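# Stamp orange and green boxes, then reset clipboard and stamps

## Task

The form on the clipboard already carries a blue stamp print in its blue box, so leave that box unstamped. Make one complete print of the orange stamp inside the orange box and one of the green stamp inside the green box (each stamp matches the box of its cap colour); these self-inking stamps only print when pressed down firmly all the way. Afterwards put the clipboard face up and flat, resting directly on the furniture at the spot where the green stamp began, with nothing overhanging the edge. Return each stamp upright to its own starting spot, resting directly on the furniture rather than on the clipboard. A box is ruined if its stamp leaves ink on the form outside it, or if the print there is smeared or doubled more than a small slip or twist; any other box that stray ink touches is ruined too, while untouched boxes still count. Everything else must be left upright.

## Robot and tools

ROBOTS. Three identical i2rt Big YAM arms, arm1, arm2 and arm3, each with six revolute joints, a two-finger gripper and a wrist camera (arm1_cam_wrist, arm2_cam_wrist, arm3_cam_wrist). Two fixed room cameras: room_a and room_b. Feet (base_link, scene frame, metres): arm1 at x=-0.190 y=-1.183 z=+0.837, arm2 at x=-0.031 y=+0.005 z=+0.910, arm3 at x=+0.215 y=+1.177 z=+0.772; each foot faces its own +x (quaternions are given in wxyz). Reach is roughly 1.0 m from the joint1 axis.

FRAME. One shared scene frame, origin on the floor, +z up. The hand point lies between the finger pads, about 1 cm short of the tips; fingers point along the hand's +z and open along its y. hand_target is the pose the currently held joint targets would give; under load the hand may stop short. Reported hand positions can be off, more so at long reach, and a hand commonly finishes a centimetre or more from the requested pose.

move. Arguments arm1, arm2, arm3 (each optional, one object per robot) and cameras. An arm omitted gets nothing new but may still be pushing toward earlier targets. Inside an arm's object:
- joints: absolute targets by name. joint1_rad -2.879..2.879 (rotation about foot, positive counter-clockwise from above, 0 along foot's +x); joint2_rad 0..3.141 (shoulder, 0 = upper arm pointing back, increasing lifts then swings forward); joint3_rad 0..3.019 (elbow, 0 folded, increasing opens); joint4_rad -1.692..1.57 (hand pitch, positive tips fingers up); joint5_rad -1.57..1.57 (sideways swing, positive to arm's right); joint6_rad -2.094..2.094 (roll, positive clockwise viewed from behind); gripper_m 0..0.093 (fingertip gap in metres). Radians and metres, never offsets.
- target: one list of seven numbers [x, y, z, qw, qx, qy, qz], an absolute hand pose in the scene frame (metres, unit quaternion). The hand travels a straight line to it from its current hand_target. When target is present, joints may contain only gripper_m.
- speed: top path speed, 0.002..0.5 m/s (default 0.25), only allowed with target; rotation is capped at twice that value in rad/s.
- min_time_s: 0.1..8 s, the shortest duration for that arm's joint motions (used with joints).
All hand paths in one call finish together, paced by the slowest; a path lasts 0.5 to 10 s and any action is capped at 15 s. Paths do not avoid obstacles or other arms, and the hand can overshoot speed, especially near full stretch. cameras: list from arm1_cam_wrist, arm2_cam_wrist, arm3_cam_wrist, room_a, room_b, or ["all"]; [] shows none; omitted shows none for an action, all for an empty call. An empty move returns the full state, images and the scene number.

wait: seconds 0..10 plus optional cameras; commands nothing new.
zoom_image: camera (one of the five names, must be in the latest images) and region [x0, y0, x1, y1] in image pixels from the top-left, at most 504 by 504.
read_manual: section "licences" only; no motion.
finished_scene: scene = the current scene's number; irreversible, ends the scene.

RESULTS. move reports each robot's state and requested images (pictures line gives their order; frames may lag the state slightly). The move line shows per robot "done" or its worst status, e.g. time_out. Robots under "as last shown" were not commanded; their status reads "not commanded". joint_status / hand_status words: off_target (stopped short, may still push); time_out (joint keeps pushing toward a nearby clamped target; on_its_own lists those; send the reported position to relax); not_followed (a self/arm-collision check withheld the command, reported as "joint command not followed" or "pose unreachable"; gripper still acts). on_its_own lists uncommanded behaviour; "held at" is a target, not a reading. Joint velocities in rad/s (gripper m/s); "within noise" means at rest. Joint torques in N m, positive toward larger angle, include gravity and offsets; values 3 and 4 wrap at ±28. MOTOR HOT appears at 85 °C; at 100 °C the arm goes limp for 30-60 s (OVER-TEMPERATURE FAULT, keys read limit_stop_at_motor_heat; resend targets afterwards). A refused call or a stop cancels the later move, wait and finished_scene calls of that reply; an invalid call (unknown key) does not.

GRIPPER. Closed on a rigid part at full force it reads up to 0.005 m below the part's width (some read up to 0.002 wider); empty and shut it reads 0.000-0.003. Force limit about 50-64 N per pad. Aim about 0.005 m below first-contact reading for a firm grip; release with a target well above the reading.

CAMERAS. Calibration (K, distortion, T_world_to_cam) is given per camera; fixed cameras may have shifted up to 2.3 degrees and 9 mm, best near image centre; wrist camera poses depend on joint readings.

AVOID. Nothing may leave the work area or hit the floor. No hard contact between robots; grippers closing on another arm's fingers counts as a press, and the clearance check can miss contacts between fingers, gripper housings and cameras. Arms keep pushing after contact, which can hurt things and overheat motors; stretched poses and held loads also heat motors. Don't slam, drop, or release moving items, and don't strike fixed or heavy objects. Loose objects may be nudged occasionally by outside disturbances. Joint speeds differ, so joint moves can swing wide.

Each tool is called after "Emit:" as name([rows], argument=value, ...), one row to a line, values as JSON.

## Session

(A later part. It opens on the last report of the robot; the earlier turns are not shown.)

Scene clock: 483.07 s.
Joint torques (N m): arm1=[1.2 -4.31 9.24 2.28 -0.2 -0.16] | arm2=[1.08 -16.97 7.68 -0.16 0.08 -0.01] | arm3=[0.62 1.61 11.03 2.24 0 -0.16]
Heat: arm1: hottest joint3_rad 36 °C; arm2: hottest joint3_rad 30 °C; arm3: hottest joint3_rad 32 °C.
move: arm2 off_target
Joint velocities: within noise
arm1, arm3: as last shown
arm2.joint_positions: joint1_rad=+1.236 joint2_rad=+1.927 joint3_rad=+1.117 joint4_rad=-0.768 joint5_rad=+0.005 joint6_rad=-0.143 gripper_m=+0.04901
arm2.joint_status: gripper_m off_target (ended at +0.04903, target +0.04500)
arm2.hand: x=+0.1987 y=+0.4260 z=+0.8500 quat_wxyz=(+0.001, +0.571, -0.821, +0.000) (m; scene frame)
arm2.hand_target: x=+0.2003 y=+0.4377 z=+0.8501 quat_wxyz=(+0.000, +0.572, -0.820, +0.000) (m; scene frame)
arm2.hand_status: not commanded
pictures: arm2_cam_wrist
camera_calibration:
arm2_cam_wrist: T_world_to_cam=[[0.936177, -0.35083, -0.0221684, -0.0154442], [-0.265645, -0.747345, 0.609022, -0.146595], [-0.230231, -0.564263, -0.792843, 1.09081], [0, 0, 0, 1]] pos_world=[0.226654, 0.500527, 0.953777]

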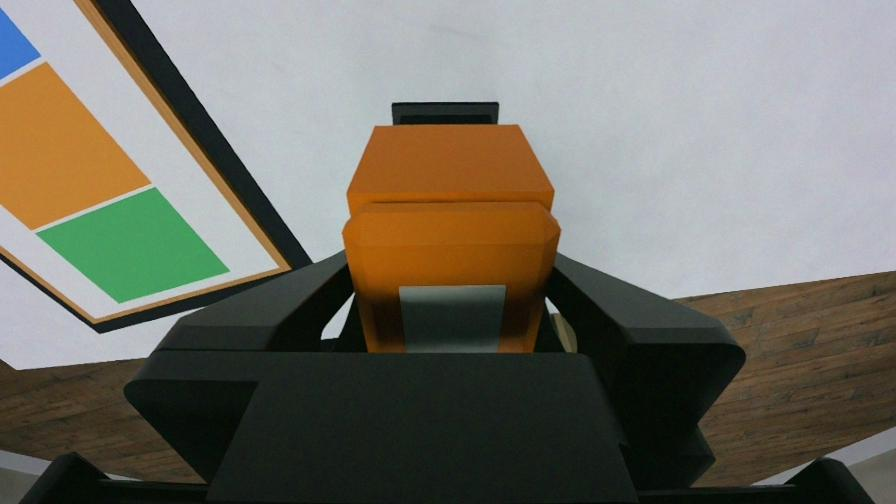

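Emit:
move(arm2={"target": [0.1995, 0.432, 0.955, 0, -0.5721, 0.8202, 0], "speed": 0.15, "joints": {"gripper_m": 0.042}})

Emit:
move(arm2={"target": [0.009, 0.507, 0.955, 0, 0.0192, 0.9998, 0], "speed": 0.25}, cameras=["arm2_cam_wrist", "room_a", "room_b"])

Scene clock: 527.50 s.
Joint torques (N m): arm1=[1.2 -4.25 9.25 2.28 -0.2 -0.16] | arm2=[0.79 -18.14 9.14 -0.21 0.06 -0.03] | arm3=[0.5 1.61 11.02 2.25 0.03 -0.12]
Heat: arm1: hottest joint3_rad 36 °C; arm2: hottest joint3_rad 30 °C; arm3: hottest joint3_rad 32 °C.
move: arm2 off_target
Joint velocities: within noise
arm1.joint_positions: joint1_rad=+1.653 joint2_rad=+1.142 joint3_rad=+0.922 joint4_rad=-0.711 joint5_rad=-0.009 joint6_rad=+0.010 gripper_m=+0.09397
arm1.joint_status: not commanded
arm1.hand: x=-0.2245 y=-1.6277 z=+1.0602 quat_wxyz=(+0.216, +0.700, +0.640, -0.232) (m; scene frame)
arm1.hand_target: x=-0.2241 y=-1.6320 z=+1.0600 quat_wxyz=(+0.219, +0.694, +0.644, -0.236) (m; scene frame)
arm1.hand_status: not commanded
arm2.joint_positions: joint1_rad=+1.236 joint2_rad=+1.766 joint3_rad=+1.172 joint4_rad=-1.013 joint5_rad=+0.005 joint6_rad=-0.143 gripper_m=+0.04901
arm2.joint_status: gripper_m off_target (ended at +0.04901, target +0.04200)
arm2.hand: x=+0.1944 y=+0.4168 z=+0.9402 quat_wxyz=(+0.014, +0.571, -0.821, +0.006) (m; scene frame)
arm2.hand_target: x=+0.1993 y=+0.4316 z=+0.9552 quat_wxyz=(+0.000, +0.572, -0.820, +0.000) (m; scene frame)
arm2.hand_status: off_target (0.022 m and 1.8 deg from the pose sent, 0.105 m and 0.2 deg at the start)
arm3: as last shown
pictures: none

Scene clock: 531.07 s.
Joint torques (N m): arm1=[1.2 -4.25 9.24 2.28 -0.2 -0.16] | arm2=[0.91 -17.2 9.7 -0.31 0.19 0.09] | arm3=[0.26 1.32 11.08 2.13 -0.01 -0.11]
Heat: arm1: hottest joint3_rad 36 °C; arm2: hottest joint3_rad 30 °C; arm3: hottest joint3_rad 32 °C.
move: arm2 off_target
Joint velocities: within noise
arm1, arm3: as last shown
arm2.joint_positions: joint1_rad=+1.650 joint2_rad=+1.794 joint3_rad=+1.227 joint4_rad=-1.032 joint5_rad=+0.001 joint6_rad=+1.521 gripper_m=+0.04901
arm2.joint_status: not commanded
arm2.hand: x=+0.0104 y=+0.4902 z=+0.9459 quat_wxyz=(+0.002, -0.016, -1.000, +0.010) (m; scene frame)
arm2.hand_target: x=+0.0089 y=+0.5064 z=+0.9552 quat_wxyz=(+0.000, -0.019, -1.000, +0.000) (m; scene frame)
arm2.hand_status: off_target (0.019 m and 1.2 deg from the pose sent, 0.207 m and 71.9 deg at the start)
pictures: arm2_cam_wrist, room_a, room_b
camera_calibration:
arm2_cam_wrist: T_world_to_cam=[[-0.0366245, -0.999329, -0.0000122225, 0.492543], [-0.791149, 0.0289874, 0.610936, -0.584008], [-0.610526, 0.0223849, -0.79168, 0.874934], [0, 0, 0, 1]] pos_world=[0.0901717, 0.489556, 1.04947]

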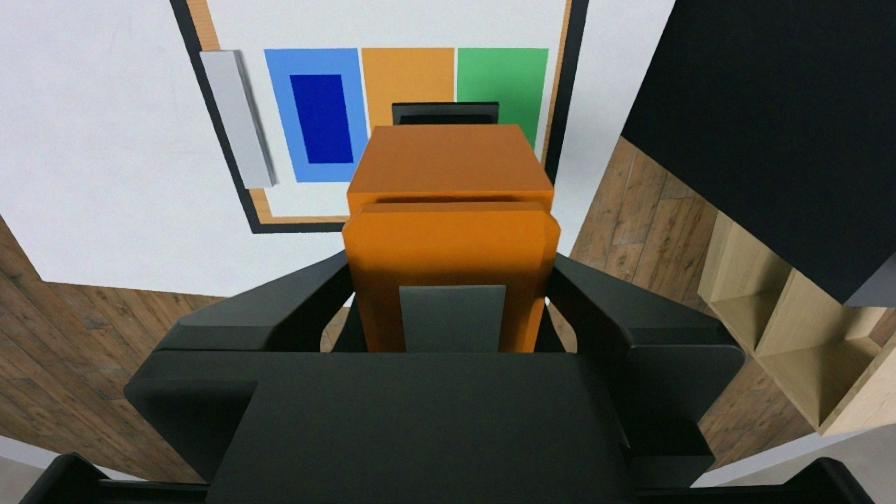

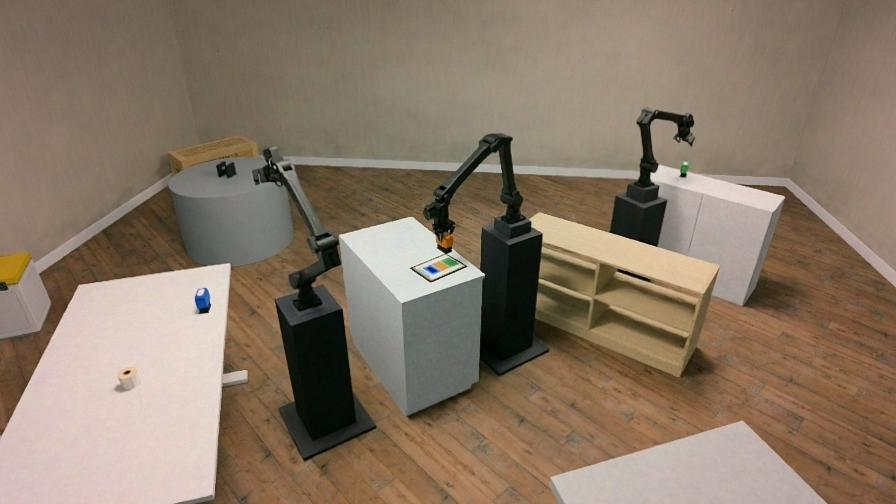

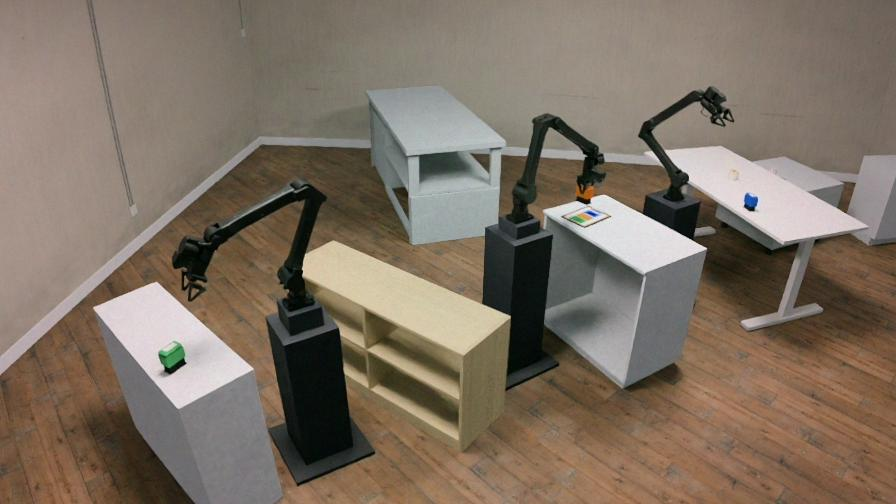

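Emit:
zoom_image(camera="arm2_cam_wrist", region=[240, 20, 580, 240])

Scaled by 1.482 from the camera's 896x504 image, which has a finer 1280x720 frame.

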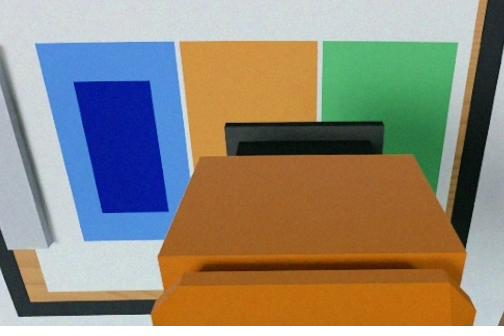

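Emit:
move(arm2={"target": [0.011, 0.530, 0.900, 0, 0.0192, 0.9998, 0], "speed": 0.1}, cameras=["arm2_cam_wrist"])

Emit:
zoom_image(camera="arm2_cam_wrist", region=[240, 0, 620, 240])

Scene clock: 620.93 s.
Joint torques (N m): arm1=[1.2 -4.25 9.24 2.28 -0.2 -0.16] | arm2=[0.73 -18.96 8.9 0.68 0.19 0.03] | arm3=[0.79 1.9 11.04 2.28 0 -0.12]
Heat: arm1: hottest joint3_rad 37 °C; arm2: hottest joint3_rad 35 °C; arm3: hottest joint3_rad 32 °C.
move: arm2 off_target
Joint velocities: within noise
arm1, arm3: as last shown
arm2.joint_positions: joint1_rad=+1.650 joint2_rad=+1.927 joint3_rad=+1.258 joint4_rad=-0.957 joint5_rad=+0.001 joint6_rad=+1.521 gripper_m=+0.04901
arm2.joint_status: not commanded
arm2.hand: x=+0.0116 y=+0.5069 z=+0.8915 quat_wxyz=(+0.003, -0.017, -1.000, +0.024) (m; scene frame)
arm2.hand_target: x=+0.0109 y=+0.5292 z=+0.9006 quat_wxyz=(+0.000, -0.019, -1.000, +0.000) (m; scene frame)
arm2.hand_status: off_target (0.025 m and 2.8 deg from the pose sent, 0.061 m and 1.2 deg at the start)
pictures: arm2_cam_wrist
camera_calibration:
arm2_cam_wrist: T_world_to_cam=[[-0.0372821, -0.99893, 0.0273561, 0.484737], [-0.789721, 0.0462263, 0.611722, -0.559764], [-0.612333, 0.00120257, -0.790599, 0.842137], [0, 0, 0, 1]] pos_world=[0.0916825, 0.509081, 0.994953]

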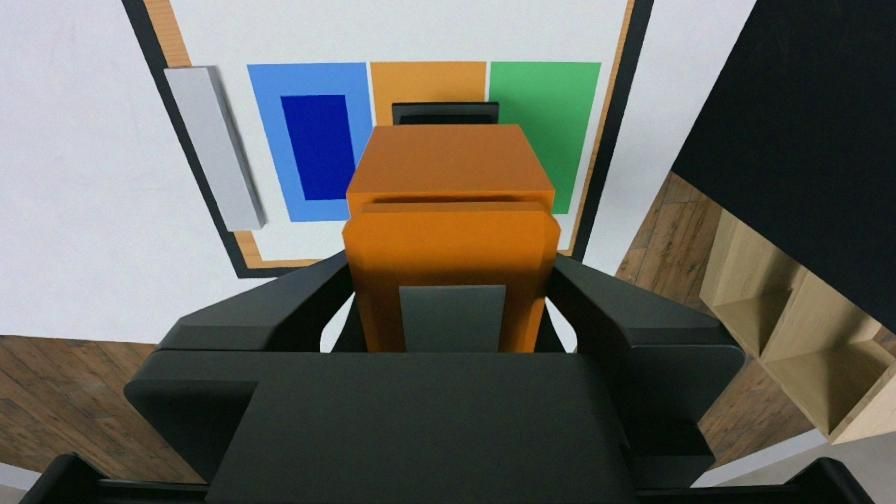

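Scaled by 1.326 from the camera's 896x504 image, which has a finer 1280x720 frame.

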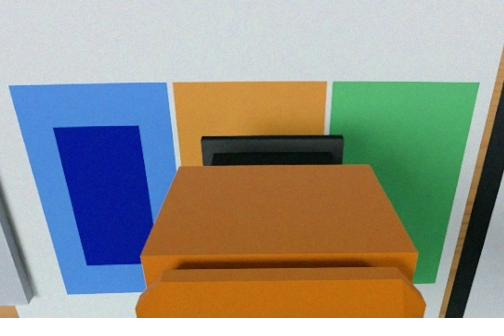

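Emit:
move(arm2={"target": [0.012, 0.536, 0.895, 0, 0.019, 0.9995, 0.026], "speed": 0.1}, cameras=["arm2_cam_wrist"])

Emit:
zoom_image(camera="arm2_cam_wrist", region=[240, 0, 620, 240])

Scene clock: 634.93 s.
Joint torques (N m): arm1=[1.2 -4.19 9.24 2.28 -0.2 -0.16] | arm2=[0.5 -19.55 7.06 0.79 0.08 0.02] | arm3=[0.56 1.61 11.06 2.19 0.02 -0.16]
Heat: arm1: hottest joint3_rad 37 °C; arm2: hottest joint3_rad 34 °C; arm3: hottest joint3_rad 32 °C.
move: arm2 off_target
Joint velocities: within noise
arm1, arm3: as last shown
arm2.joint_positions: joint1_rad=+1.650 joint2_rad=+1.927 joint3_rad=+1.258 joint4_rad=-0.885 joint5_rad=+0.001 joint6_rad=+1.521 gripper_m=+0.04901
arm2.joint_status: not commanded
arm2.hand: x=+0.0130 y=+0.5247 z=+0.8913 quat_wxyz=(+0.001, -0.017, -1.000, -0.012) (m; scene frame)
arm2.hand_target: x=+0.0120 y=+0.5357 z=+0.8952 quat_wxyz=(+0.000, -0.019, -0.999, -0.026) (m; scene frame)
arm2.hand_status: off_target (0.012 m and 1.6 deg from the pose sent, 0.029 m and 5.7 deg at the start)
pictures: arm2_cam_wrist
camera_calibration:
arm2_cam_wrist: T_world_to_cam=[[-0.037486, -0.9983, -0.044624, 0.566432], [-0.793382, 0.00258157, 0.608719, -0.533712], [-0.607569, 0.0582223, -0.79213, 0.814161], [0, 0, 0, 1]] pos_world=[0.0924545, 0.519445, 0.995078]

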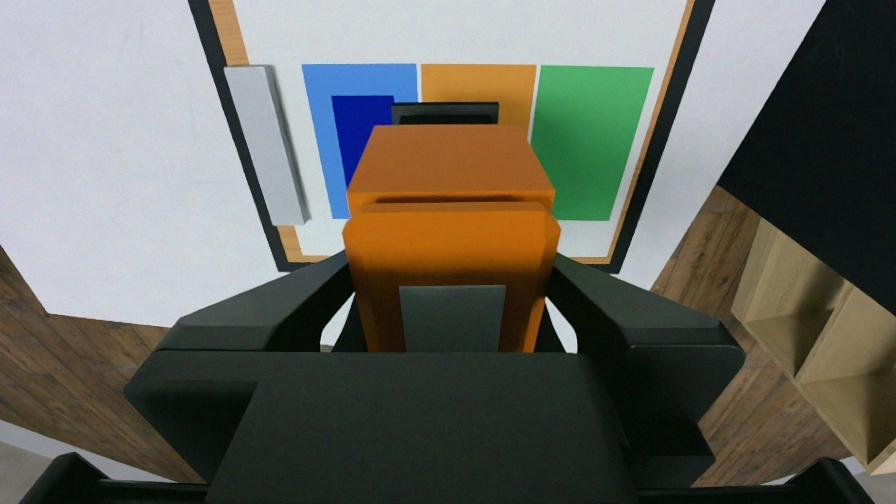

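Scaled by 1.326 from the camera's 896x504 image, which has a finer 1280x720 frame.

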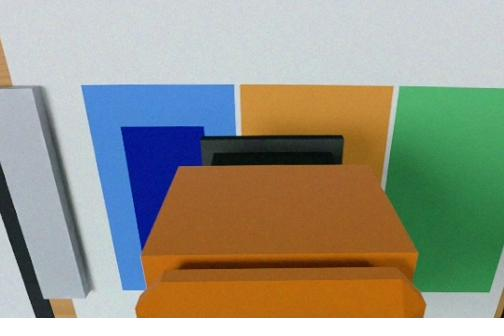

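Emit:
move(arm2={"joints": {"joint2_rad": 1.95, "joint3_rad": 1.24, "joint4_rad": -0.85}, "min_time_s": 1.5})

Scene clock: 701.13 s.
Joint torques (N m): arm1=[1.14 -4.25 9.25 2.29 -0.2 -0.16] | arm2=[0.44 -18.73 5.64 0.81 0.09 0] | arm3=[0.56 1.38 11.04 2.14 0 -0.14]
Heat: arm1: hottest joint3_rad 37 °C; arm2: hottest joint3_rad 32 °C; arm3: hottest joint3_rad 32 °C.
move: arm2 done
Joint velocities: within noise
arm1, arm3: as last shown
arm2.joint_positions: joint1_rad=+1.650 joint2_rad=+1.939 joint3_rad=+1.240 joint4_rad=-0.864 joint5_rad=+0.001 joint6_rad=+1.521 gripper_m=+0.04901
arm2.joint_status: all done
arm2.hand: x=+0.0126 y=+0.5197 z=+0.8802 quat_wxyz=(+0.001, -0.017, -1.000, -0.008) (m; scene frame)
arm2.hand_target: x=+0.0107 y=+0.5213 z=+0.8746 quat_wxyz=(+0.001, -0.019, -1.000, -0.009) (m; scene frame)
arm2.hand_status: not commanded
pictures: none

Emit:
move(arm2={"joints": {"joint2_rad": 1.978, "joint3_rad": 1.219, "joint4_rad": -0.815}, "min_time_s": 1.5}, cameras=["arm2_cam_wrist", "room_a", "room_b"])

Emit:
zoom_image(camera="arm2_cam_wrist", region=[240, 0, 620, 240])

Emit:
zoom_image(camera="room_b", region=[540, 170, 620, 240])

Emit:
zoom_image(camera="room_a", region=[390, 220, 490, 300])

Scene clock: 722.13 s.
Joint torques (N m): arm1=[1.2 -4.19 9.24 2.29 -0.19 -0.16] | arm2=[0.56 -18.9 5.33 0.73 0.1 -0.01] | arm3=[0.38 1.55 11.08 2.15 0.04 -0.14]
Heat: arm1: hottest joint3_rad 37 °C; arm2: hottest joint3_rad 31 °C; arm3: hottest joint3_rad 32 °C.
move: arm2 done
Joint velocities: within noise
arm1, arm3: as last shown
arm2.joint_positions: joint1_rad=+1.650 joint2_rad=+1.967 joint3_rad=+1.219 joint4_rad=-0.828 joint5_rad=+0.001 joint6_rad=+1.521 gripper_m=+0.04901
arm2.joint_status: all done
arm2.hand: x=+0.0120 y=+0.5130 z=+0.8602 quat_wxyz=(+0.001, -0.017, -1.000, -0.001) (m; scene frame)
arm2.hand_target: x=+0.0101 y=+0.5143 z=+0.8546 quat_wxyz=(+0.001, -0.019, -1.000, -0.002) (m; scene frame)
arm2.hand_status: not commanded
pictures: arm2_cam_wrist, room_a, room_b
camera_calibration:
arm2_cam_wrist: T_world_to_cam=[[-0.0374977, -0.999044, -0.0224584, 0.534644], [-0.792302, 0.016027, 0.609918, -0.523574], [-0.608975, 0.0406644, -0.792146, 0.798626], [0, 0, 0, 1]] pos_world=[0.0915628, 0.510049, 0.963973]

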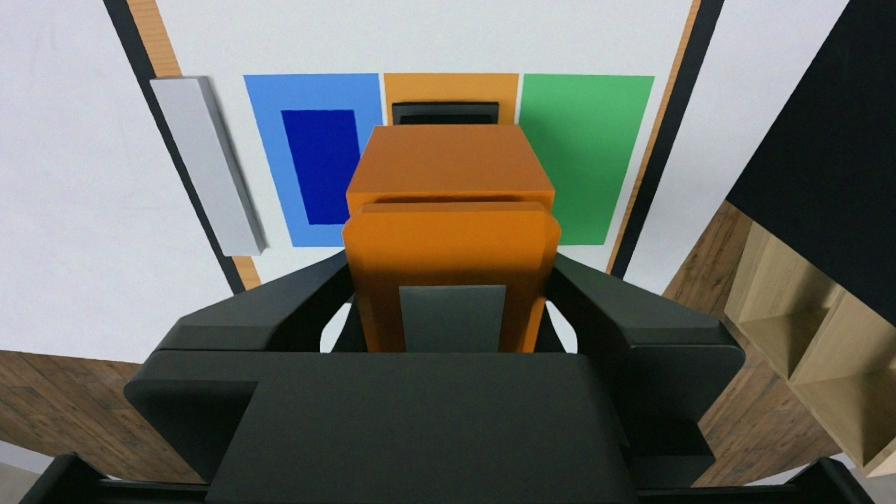

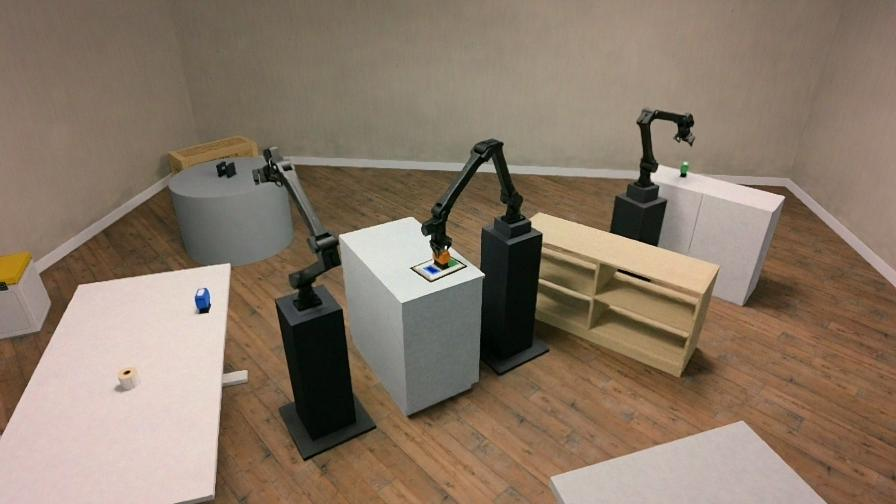

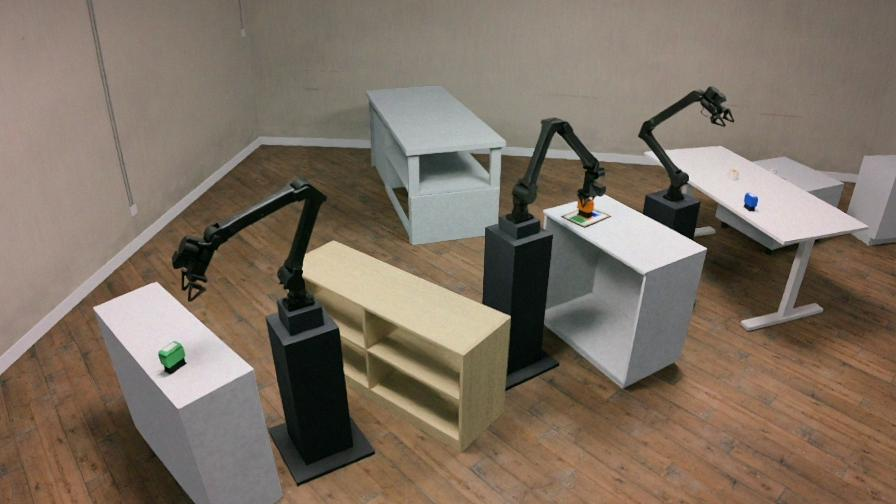

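Scaled by 1.326 from the camera's 896x504 image, which has a finer 1280x720 frame.

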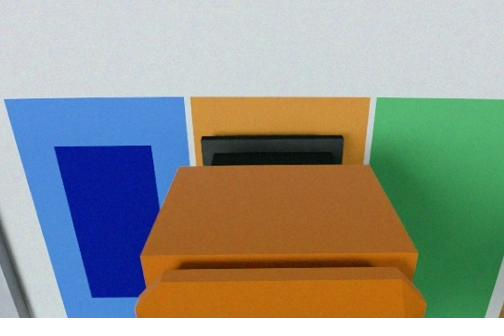

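Scaled by 6.300 from the camera's 896x504 image, which has a finer 1280x720 frame.

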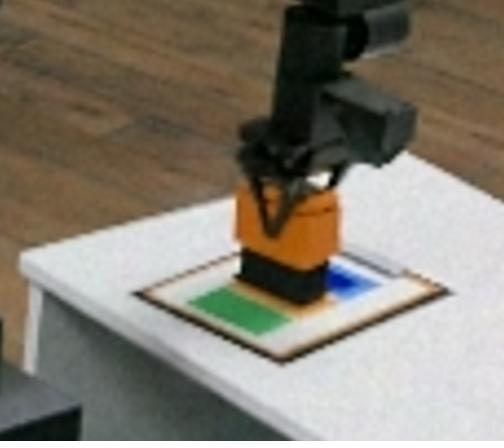

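Scaled by 5.040 from the camera's 896x504 image, which has a finer 1280x720 frame.

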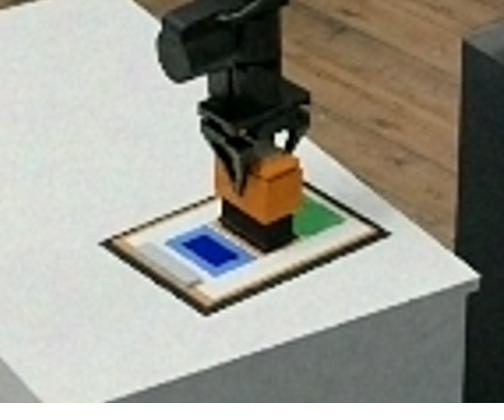

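Emit:
move(arm2={"joints": {"joint2_rad": 1.985, "joint3_rad": 1.204, "joint4_rad": -0.793}, "min_time_s": 1.0}, cameras=["arm2_cam_wrist"])

Emit:
zoom_image(camera="arm2_cam_wrist", region=[240, 0, 620, 240])

Scene clock: 742.57 s.
Joint torques (N m): arm1=[1.2 -4.25 9.24 2.28 -0.2 -0.16] | arm2=[0.44 -18.61 4.97 1.06 0.1 -0.01] | arm3=[-0.03 2.2 10.96 2.18 -0.04 -0.1]
Heat: arm1: hottest joint3_rad 37 °C; arm2: hottest joint3_rad 31 °C; arm3: hottest joint3_rad 32 °C.
move: arm2 done
Joint velocities: within noise
arm1: as last shown
arm2.joint_positions: joint1_rad=+1.650 joint2_rad=+1.971 joint3_rad=+1.208 joint4_rad=-0.812 joint5_rad=+0.000 joint6_rad=+1.521 gripper_m=+0.04901
arm2.joint_status: all done
arm2.hand: x=+0.0117 y=+0.5107 z=+0.8551 quat_wxyz=(+0.002, -0.017, -1.000, -0.002) (m; scene frame)
arm2.hand_target: x=+0.0097 y=+0.5107 z=+0.8471 quat_wxyz=(+0.002, -0.019, -1.000, -0.002) (m; scene frame)
arm2.hand_status: not commanded
arm3.joint_positions: joint1_rad=+0.157 joint2_rad=+0.638 joint3_rad=+1.390 joint4_rad=-1.193 joint5_rad=-0.007 joint6_rad=+0.122 gripper_m=+0.09396
arm3.joint_status: not commanded
arm3.hand: x=+0.4776 y=+1.1686 z=+1.3377 quat_wxyz=(-0.534, -0.061, -0.843, -0.032) (m; scene frame)
arm3.hand_target: x=+0.4747 y=+1.1686 z=+1.3512 quat_wxyz=(-0.547, -0.060, -0.835, -0.033) (m; scene frame)
arm3.hand_status: not commanded
pictures: arm2_cam_wrist
camera_calibration:
arm2_cam_wrist: T_world_to_cam=[[-0.0375264, -0.999015, -0.0236665, 0.533263], [-0.792094, 0.015298, 0.610208, -0.520447], [-0.609245, 0.041645, -0.791888, 0.793763], [0, 0, 0, 1]] pos_world=[0.0913644, 0.507643, 0.958772]

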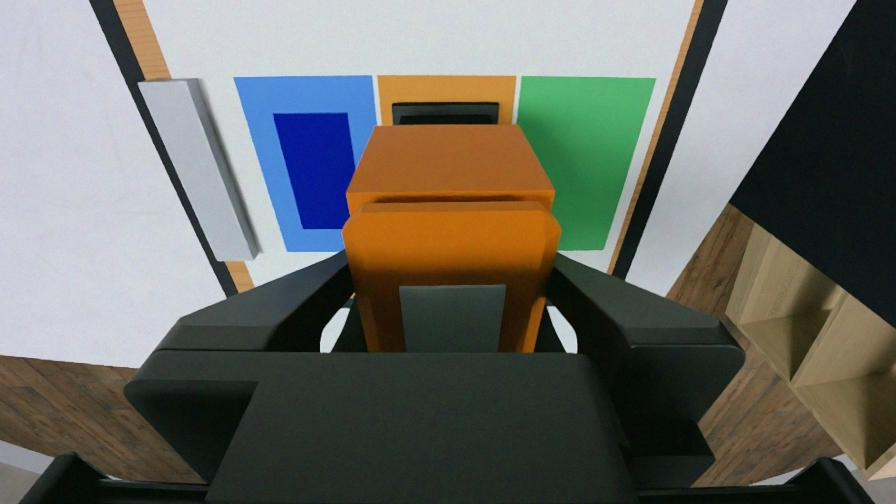

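Scaled by 1.326 from the camera's 896x504 image, which has a finer 1280x720 frame.

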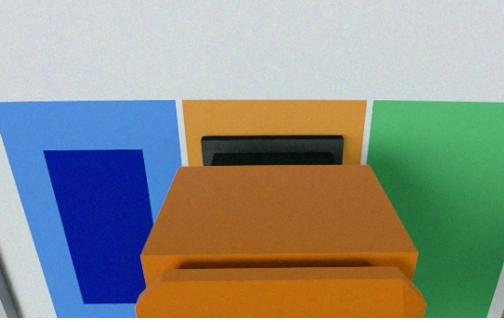

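Emit:
move(arm2={"joints": {"joint2_rad": 1.993, "joint3_rad": 1.194, "joint4_rad": -0.775}, "min_time_s": 1.0}, cameras=["arm2_cam_wrist"])

Emit:
zoom_image(camera="arm2_cam_wrist", region=[240, 0, 620, 240])

Scene clock: 752.70 s.
Joint torques (N m): arm1=[1.2 -4.25 9.24 2.28 -0.2 -0.16] | arm2=[0.44 -17.61 4.59 1.37 0.11 -0.02] | arm3=[0.67 1.44 11.11 2.11 -0.06 -0.13]
Heat: arm1: hottest joint3_rad 37 °C; arm2: hottest joint3_rad 31 °C; arm3: hottest joint3_rad 32 °C.
move: arm2 done
Joint velocities: within noise
arm1, arm3: as last shown
arm2.joint_positions: joint1_rad=+1.650 joint2_rad=+1.971 joint3_rad=+1.203 joint4_rad=-0.802 joint5_rad=+0.000 joint6_rad=+1.521 gripper_m=+0.04901
arm2.joint_status: all done
arm2.hand: x=+0.0115 y=+0.5103 z=+0.8536 quat_wxyz=(+0.002, -0.017, -1.000, -0.004) (m; scene frame)
arm2.hand_target: x=+0.0096 y=+0.5086 z=+0.8406 quat_wxyz=(+0.002, -0.019, -1.000, -0.002) (m; scene frame)
arm2.hand_status: not commanded
pictures: arm2_cam_wrist
camera_calibration:
arm2_cam_wrist: T_world_to_cam=[[-0.0375302, -0.998907, -0.0278666, 0.53637], [-0.791847, 0.012717, 0.610588, -0.518675], [-0.609566, 0.0449815, -0.791458, 0.790476], [0, 0, 0, 1]] pos_world=[0.0912663, 0.506823, 0.957271]

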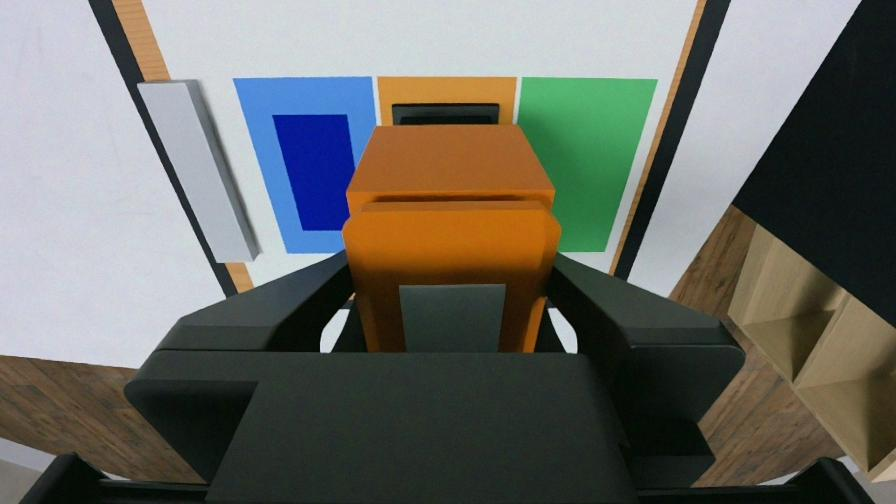

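Scaled by 1.326 from the camera's 896x504 image, which has a finer 1280x720 frame.

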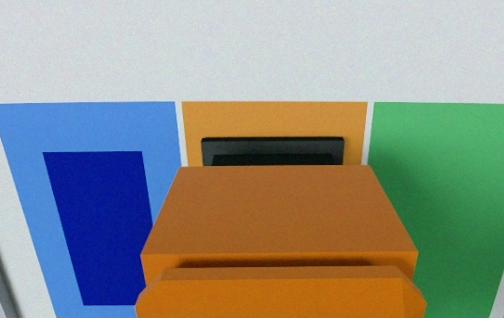

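Emit:
move(arm2={"joints": {"gripper_m": 0.093}}, cameras=["arm2_cam_wrist"])

Scene clock: 760.33 s.
Joint torques (N m): arm1=[1.2 -4.25 9.25 2.28 -0.2 -0.16] | arm2=[0.67 -18.08 4.94 0.79 0.06 -0.01] | arm3=[0.5 1.67 10.92 2.19 0.01 -0.14]
Heat: arm1: hottest joint3_rad 37 °C; arm2: hottest joint3_rad 30 °C; arm3: hottest joint3_rad 32 °C.
move: arm2 done
Joint velocities: within noise
arm1.joint_positions: joint1_rad=+1.653 joint2_rad=+1.142 joint3_rad=+0.922 joint4_rad=-0.711 joint5_rad=-0.009 joint6_rad=+0.010 gripper_m=+0.09397
arm1.joint_status: not commanded
arm1.hand: x=-0.2245 y=-1.6277 z=+1.0602 quat_wxyz=(+0.216, +0.700, +0.640, -0.232) (m; scene frame)
arm1.hand_target: x=-0.2241 y=-1.6320 z=+1.0600 quat_wxyz=(+0.219, +0.694, +0.644, -0.236) (m; scene frame)
arm1.hand_status: not commanded
arm2.joint_positions: joint1_rad=+1.650 joint2_rad=+1.973 joint3_rad=+1.197 joint4_rad=-0.789 joint5_rad=+0.002 joint6_rad=+1.521 gripper_m=+0.09284
arm2.joint_status: all done
arm2.hand: x=+0.0118 y=+0.5106 z=+0.8510 quat_wxyz=(+0.001, -0.017, -1.000, -0.007) (m; scene frame)
arm2.hand_target: x=+0.0096 y=+0.5086 z=+0.8407 quat_wxyz=(+0.002, -0.019, -1.000, -0.002) (m; scene frame)
arm2.hand_status: not commanded
arm3: as last shown
pictures: arm2_cam_wrist
camera_calibration:
arm2_cam_wrist: T_world_to_cam=[[-0.0374604, -0.998723, -0.0338903, 0.541532], [-0.793286, 0.00909665, 0.608781, -0.513448], [-0.607696, 0.0496899, -0.792614, 0.787203], [0, 0, 0, 1]] pos_world=[0.0913553, 0.506396, 0.954878]

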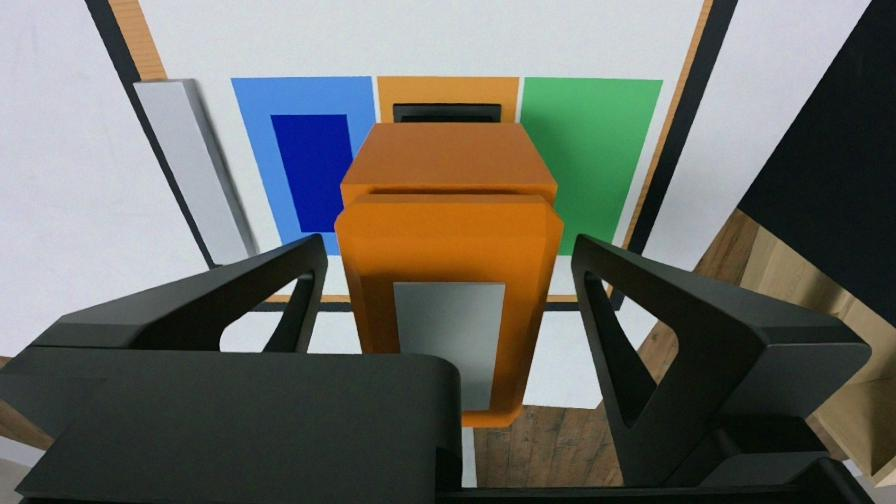

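Emit:
move(arm2={"target": [0.0105, 0.5125, 0.955, 0.002, -0.019, -1.0, -0.002], "speed": 0.1}, cameras=["arm2_cam_wrist"])

Scene clock: 773.13 s.
Joint torques (N m): arm1=[1.2 -4.19 9.24 2.28 -0.2 -0.16] | arm2=[0.38 -18.73 8.99 -0.32 0.01 0] | arm3=[0.44 1.61 11.21 2.24 0.02 -0.13]
Heat: arm1: hottest joint3_rad 37 °C; arm2: hottest joint3_rad 31 °C; arm3: hottest joint3_rad 32 °C.
move: arm2 off_target
Joint velocities: within noise
arm1, arm3: as last shown
arm2.joint_positions: joint1_rad=+1.650 joint2_rad=+1.819 joint3_rad=+1.252 joint4_rad=-1.034 joint5_rad=+0.002 joint6_rad=+1.521 gripper_m=+0.09292
arm2.joint_status: not commanded
arm2.hand: x=+0.0112 y=+0.4985 z=+0.9419 quat_wxyz=(+0.002, -0.017, -1.000, +0.011) (m; scene frame)
arm2.hand_target: x=+0.0104 y=+0.5121 z=+0.9552 quat_wxyz=(+0.002, -0.019, -1.000, -0.002) (m; scene frame)
arm2.hand_status: off_target (0.019 m and 1.5 deg from the pose sent, 0.104 m and 0.6 deg at the start)
pictures: arm2_cam_wrist
camera_calibration:
arm2_cam_wrist: T_world_to_cam=[[-0.0374105, -0.999297, 0.00227521, 0.498739], [-0.791471, 0.0310199, 0.610419, -0.581685], [-0.610061, 0.0210353, -0.792075, 0.873187], [0, 0, 0, 1]] pos_world=[0.0909692, 0.498064, 1.04557]

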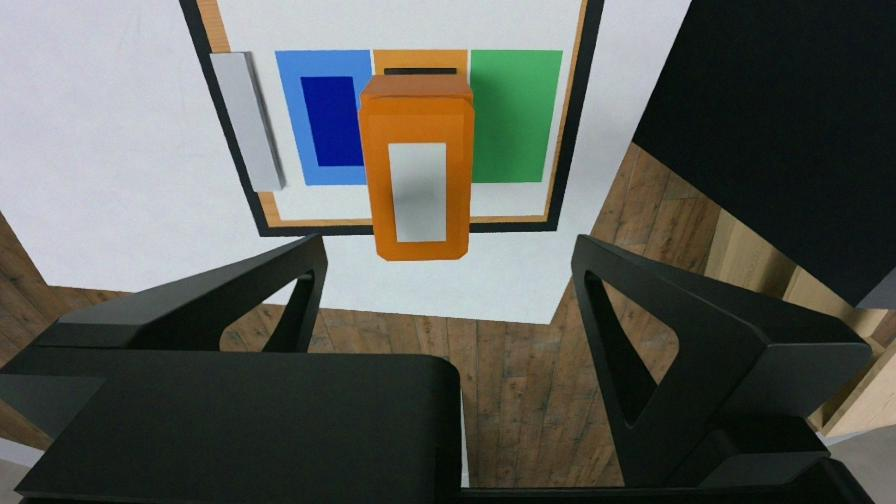

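Emit:
move(arm2={"joints": {"joint1_rad": 1.650, "joint2_rad": 1.870, "joint3_rad": 1.259, "joint4_rad": -0.965, "joint6_rad": 1.521, "gripper_m": 0.0}, "min_time_s": 1.5}, cameras=["arm2_cam_wrist"])

Scene clock: 824.80 s.
Joint torques (N m): arm1=[1.14 -4.25 9.24 2.28 -0.2 -0.16] | arm2=[-0.03 -17.26 6.68 0.8 0.02 -0.09] | arm3=[1.03 1.55 11.07 2.25 0 -0.12]
Heat: arm1: hottest joint3_rad 37 °C; arm2: hottest joint3_rad 31 °C; arm3: hottest joint3_rad 32 °C.
move: arm2 done
Joint velocities: within noise
arm1, arm3: as last shown
arm2.joint_positions: joint1_rad=+1.650 joint2_rad=+1.851 joint3_rad=+1.252 joint4_rad=-0.979 joint5_rad=+0.002 joint6_rad=+1.521 gripper_m=+0.00049
arm2.joint_status: all done
arm2.hand: x=+0.0120 y=+0.5087 z=+0.9264 quat_wxyz=(+0.001, -0.017, -1.000, +0.000) (m; scene frame)
arm2.hand_target: x=+0.0119 y=+0.5131 z=+0.9193 quat_wxyz=(+0.002, -0.017, -1.000, -0.001) (m; scene frame)
arm2.hand_status: not commanded
pictures: arm2_cam_wrist
camera_calibration:
arm2_cam_wrist: T_world_to_cam=[[-0.0374279, -0.999088, -0.0205401, 0.529984], [-0.792627, 0.0171635, 0.609466, -0.563965], [-0.608557, 0.0390917, -0.792546, 0.852406], [0, 0, 0, 1]] pos_world=[0.0915603, 0.505858, 1.03017]

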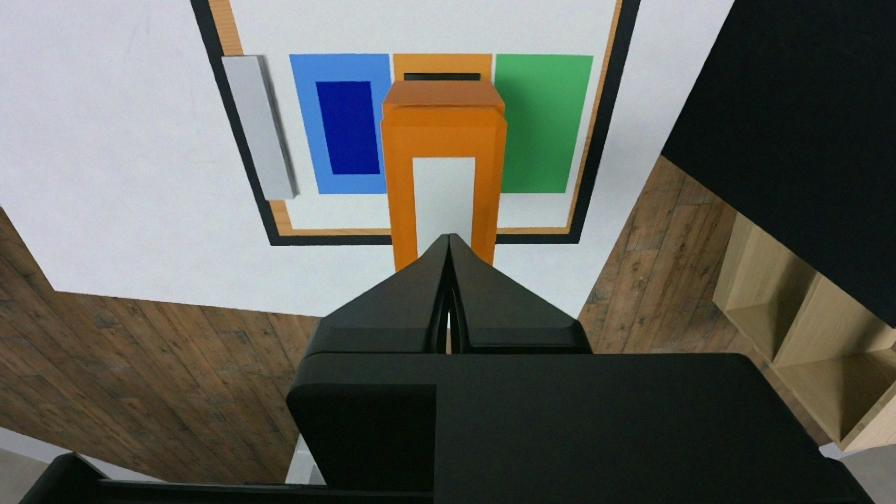

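Emit:
move(arm2={"joints": {"joint2_rad": 1.893, "joint3_rad": 1.246, "joint4_rad": -0.934}, "min_time_s": 1.5}, cameras=["arm2_cam_wrist"])

Scene clock: 870.20 s.
Joint torques (N m): arm1=[1.2 -4.25 9.24 2.29 -0.2 -0.16] | arm2=[0.38 -17.61 5.53 0.81 0.03 -0.09] | arm3=[0.21 1.55 11.14 2.21 0.02 -0.15]
Heat: arm1: hottest joint3_rad 37 °C; arm2: hottest joint3_rad 31 °C; arm3: hottest joint3_rad 32 °C.
move: arm2 done
Joint velocities: within noise
arm1, arm3: as last shown
arm2.joint_positions: joint1_rad=+1.650 joint2_rad=+1.873 joint3_rad=+1.252 joint4_rad=-0.948 joint5_rad=+0.002 joint6_rad=+1.521 gripper_m=+0.00049
arm2.joint_status: all done
arm2.hand: x=+0.0123 y=+0.5137 z=+0.9158 quat_wxyz=(+0.001, -0.017, -1.000, -0.005) (m; scene frame)
arm2.hand_target: x=+0.0117 y=+0.5118 z=+0.9043 quat_wxyz=(+0.002, -0.017, -1.000, +0.001) (m; scene frame)
arm2.hand_status: not commanded
pictures: arm2_cam_wrist
camera_calibration:
arm2_cam_wrist: T_world_to_cam=[[-0.0374885, -0.998857, -0.0296635, 0.54312], [-0.793135, 0.0116837, 0.608934, -0.553959], [-0.607891, 0.0463551, -0.792666, 0.840382], [0, 0, 0, 1]] pos_world=[0.0918564, 0.510015, 1.01958]

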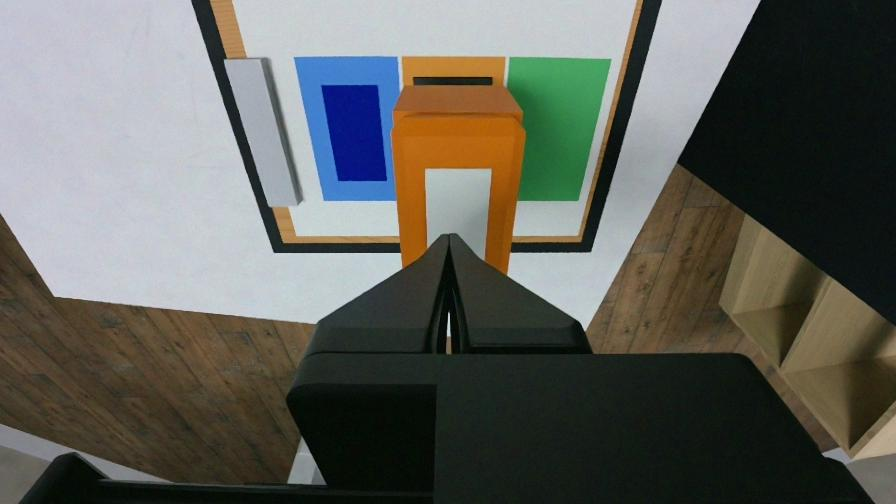

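Emit:
move(arm2={"joints": {"joint2_rad": 1.898, "joint3_rad": 1.240, "joint4_rad": -0.927}, "min_time_s": 1.0}, cameras=["arm2_cam_wrist"])

Scene clock: 879.33 s.
Joint torques (N m): arm1=[1.2 -4.25 9.24 2.28 -0.2 -0.16] | arm2=[0.15 -17.49 5.65 0.76 0.01 -0.08] | arm3=[0.26 1.73 11.03 2.15 0 -0.16]
Heat: arm1: hottest joint3_rad 37 °C; arm2: hottest joint3_rad 31 °C; arm3: hottest joint3_rad 32 °C.
move: arm2 done
Joint velocities: within noise
arm1, arm3: as last shown
arm2.joint_positions: joint1_rad=+1.650 joint2_rad=+1.878 joint3_rad=+1.244 joint4_rad=-0.941 joint5_rad=+0.002 joint6_rad=+1.521 gripper_m=+0.00049
arm2.joint_status: all done
arm2.hand: x=+0.0121 y=+0.5111 z=+0.9109 quat_wxyz=(+0.001, -0.017, -1.000, -0.002) (m; scene frame)
arm2.hand_target: x=+0.0115 y=+0.5099 z=+0.8999 quat_wxyz=(+0.002, -0.017, -1.000, +0.003) (m; scene frame)
arm2.hand_status: not commanded
pictures: arm2_cam_wrist
camera_calibration:
arm2_cam_wrist: T_world_to_cam=[[-0.0374579, -0.99901, -0.0239891, 0.535314], [-0.792842, 0.015098, 0.60924, -0.553181], [-0.608275, 0.0418405, -0.792623, 0.838752], [0, 0, 0, 1]] pos_world=[0.0916587, 0.508042, 1.01468]

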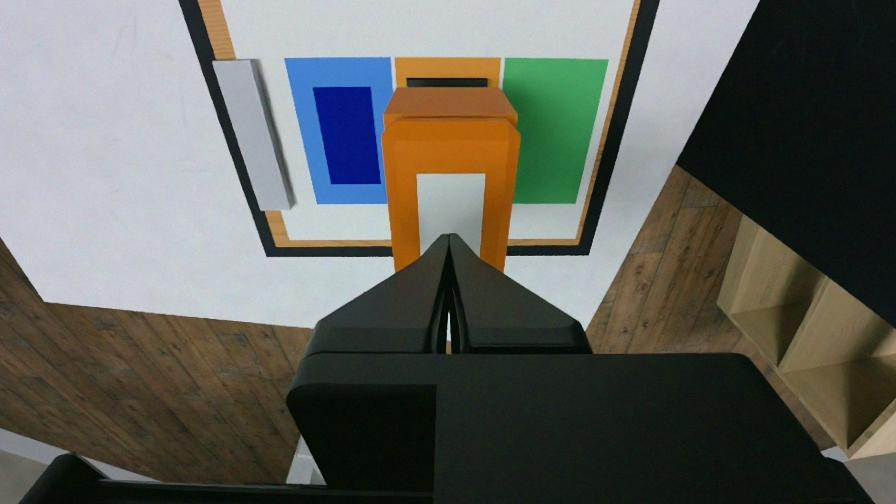

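Emit:
move(arm2={"joints": {"joint2_rad": 1.915, "joint3_rad": 1.230, "joint4_rad": -0.915}, "min_time_s": 1.0})

Scene clock: 888.80 s.
Joint torques (N m): arm1=[1.2 -4.31 9.24 2.28 -0.2 -0.16] | arm2=[0.09 -17.32 5.45 0.8 0.02 -0.09] | arm3=[0.38 1.49 11 2.25 -0.01 -0.15]
Heat: arm1: hottest joint3_rad 37 °C; arm2: hottest joint3_rad 31 °C; arm3: hottest joint3_rad 32 °C.
move: arm2 done
Joint velocities: within noise
arm1, arm3: as last shown
arm2.joint_positions: joint1_rad=+1.650 joint2_rad=+1.894 joint3_rad=+1.234 joint4_rad=-0.929 joint5_rad=+0.002 joint6_rad=+1.521 gripper_m=+0.00049
arm2.joint_status: all done
arm2.hand: x=+0.0117 y=+0.5072 z=+0.9000 quat_wxyz=(+0.001, -0.017, -1.000, +0.005) (m; scene frame)
arm2.hand_target: x=+0.0111 y=+0.5057 z=+0.8888 quat_wxyz=(+0.003, -0.017, -1.000, +0.011) (m; scene frame)
arm2.hand_status: not commanded
pictures: none

Emit:
move(arm2={"joints": {"joint2_rad": 1.917, "joint3_rad": 1.236, "joint4_rad": -0.906}, "min_time_s": 1.0}, cameras=["arm2_cam_wrist", "room_a", "room_b"])

Emit:
zoom_image(camera="room_b", region=[540, 170, 620, 240])

Emit:
zoom_image(camera="room_a", region=[390, 220, 490, 300])

Emit:
zoom_image(camera="arm2_cam_wrist", region=[340, 50, 580, 350])

Scene clock: 897.97 s.
Joint torques (N m): arm1=[1.2 -4.25 9.25 2.28 -0.2 -0.16] | arm2=[0.09 -17.26 5.89 0.94 0.02 -0.1] | arm3=[0.85 1.55 11.15 2.33 0.01 -0.12]
Heat: arm1: hottest joint3_rad 37 °C; arm2: hottest joint3_rad 31 °C; arm3: hottest joint3_rad 32 °C.
move: arm2 done
Joint velocities: within noise
arm1: as last shown
arm2.joint_positions: joint1_rad=+1.650 joint2_rad=+1.894 joint3_rad=+1.234 joint4_rad=-0.922 joint5_rad=+0.002 joint6_rad=+1.521 gripper_m=+0.00049
arm2.joint_status: all done
arm2.hand: x=+0.0119 y=+0.5089 z=+0.9000 quat_wxyz=(+0.001, -0.017, -1.000, +0.002) (m; scene frame)
arm2.hand_target: x=+0.0115 y=+0.5105 z=+0.8895 quat_wxyz=(+0.003, -0.017, -1.000, +0.004) (m; scene frame)
arm2.hand_status: not commanded
arm3.joint_positions: joint1_rad=+0.157 joint2_rad=+0.638 joint3_rad=+1.390 joint4_rad=-1.193 joint5_rad=-0.007 joint6_rad=+0.122 gripper_m=+0.09396
arm3.joint_status: not commanded
arm3.hand: x=+0.4776 y=+1.1686 z=+1.3377 quat_wxyz=(-0.534, -0.061, -0.843, -0.032) (m; scene frame)
arm3.hand_target: x=+0.4747 y=+1.1686 z=+1.3512 quat_wxyz=(-0.547, -0.060, -0.835, -0.033) (m; scene frame)
arm3.hand_status: not commanded
pictures: arm2_cam_wrist, room_a, room_b
camera_calibration:
arm2_cam_wrist: T_world_to_cam=[[-0.0375083, -0.999162, -0.0163941, 0.526043], [-0.792455, 0.0197461, 0.60961, -0.549355], [-0.608776, 0.035857, -0.792532, 0.833099], [0, 0, 0, 1]] pos_world=[0.0915616, 0.506577, 1.00377]

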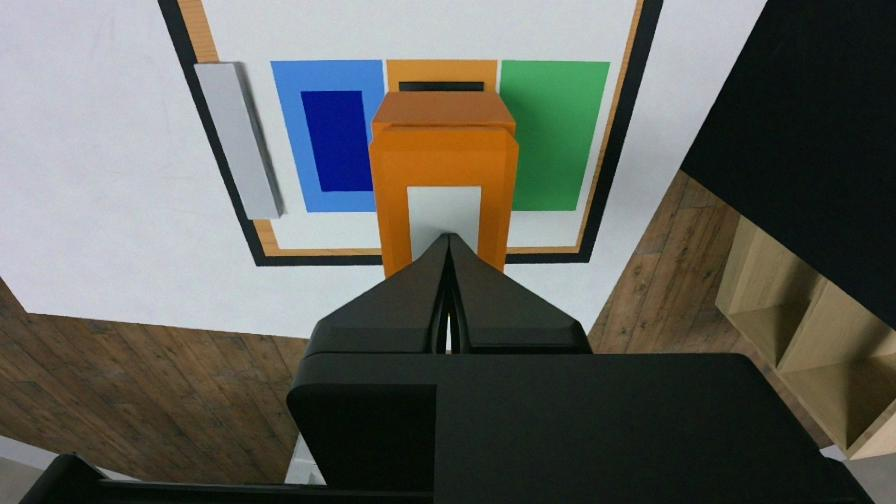

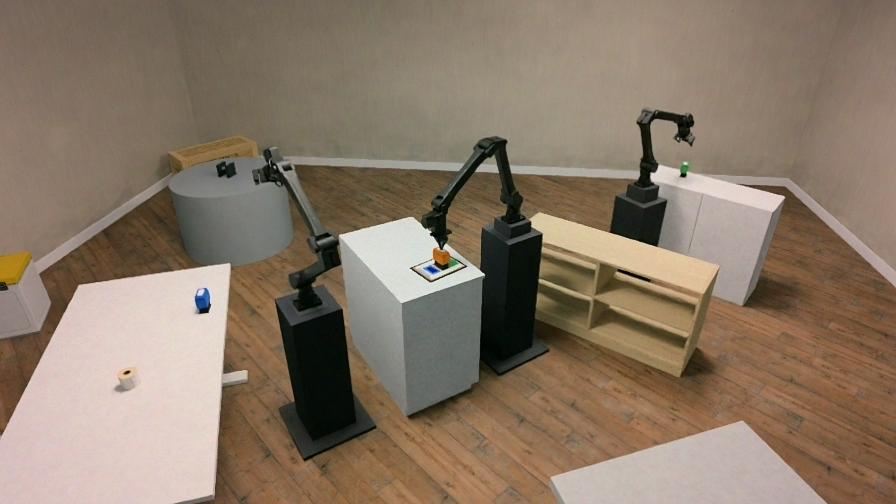

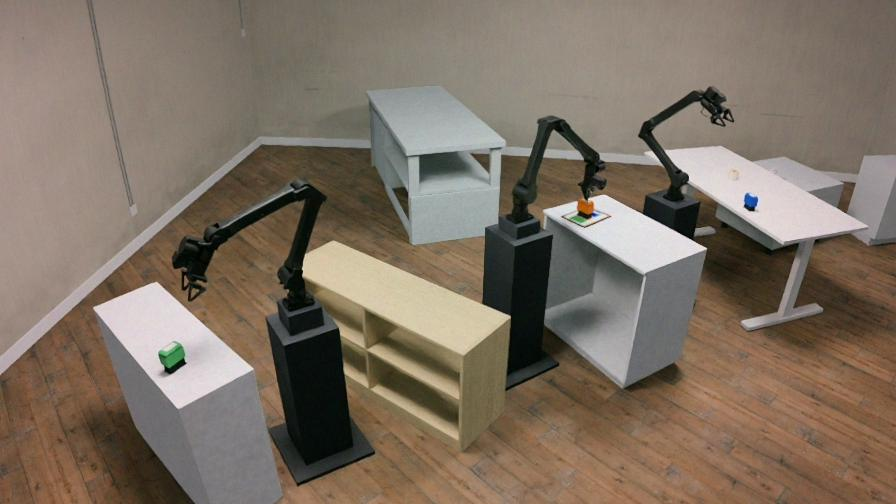

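Scaled by 6.300 from the camera's 896x504 image, which has a finer 1280x720 frame.

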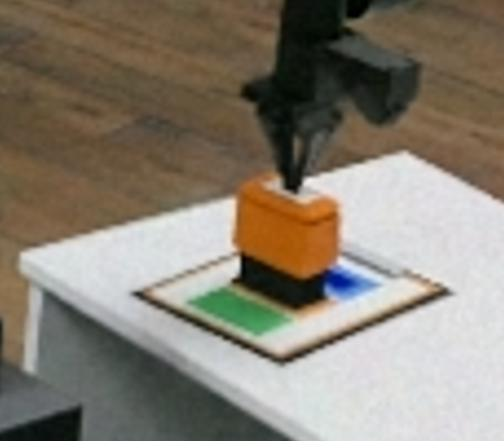

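Scaled by 5.040 from the camera's 896x504 image, which has a finer 1280x720 frame.

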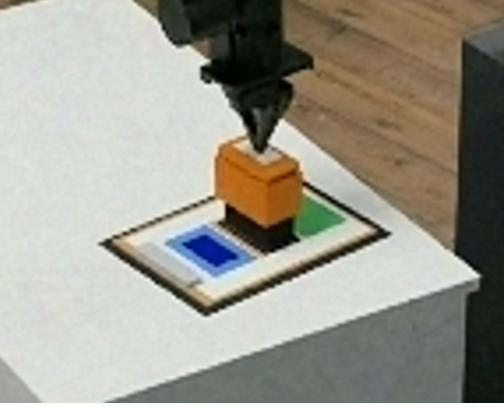

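Scaled by 1.680 from the camera's 896x504 image, which has a finer 1280x720 frame.

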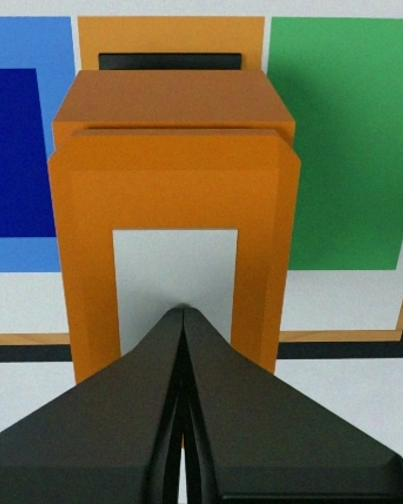

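Emit:
move(arm2={"joints": {"joint2_rad": 1.930, "joint3_rad": 1.229, "joint4_rad": -0.889}, "min_time_s": 1.0})

Scene clock: 910.00 s.
Joint torques (N m): arm1=[1.2 -4.25 9.24 2.28 -0.2 -0.16] | arm2=[0.21 -16.15 5.39 1.13 0.01 -0.1] | arm3=[0.09 1.55 10.85 2.11 -0.03 -0.18]
Heat: arm1: hottest joint3_rad 37 °C; arm2: hottest joint3_rad 31 °C; arm3: hottest joint3_rad 32 °C.
move: arm2 done
Joint velocities: within noise
arm1, arm3: as last shown
arm2.joint_positions: joint1_rad=+1.650 joint2_rad=+1.894 joint3_rad=+1.234 joint4_rad=-0.910 joint5_rad=+0.002 joint6_rad=+1.521 gripper_m=+0.00049
arm2.joint_status: all done
arm2.hand: x=+0.0121 y=+0.5119 z=+0.9000 quat_wxyz=(+0.001, -0.017, -1.000, -0.004) (m; scene frame)
arm2.hand_target: x=+0.0115 y=+0.5092 z=+0.8811 quat_wxyz=(+0.002, -0.017, -1.000, +0.006) (m; scene frame)
arm2.hand_status: not commanded
pictures: none


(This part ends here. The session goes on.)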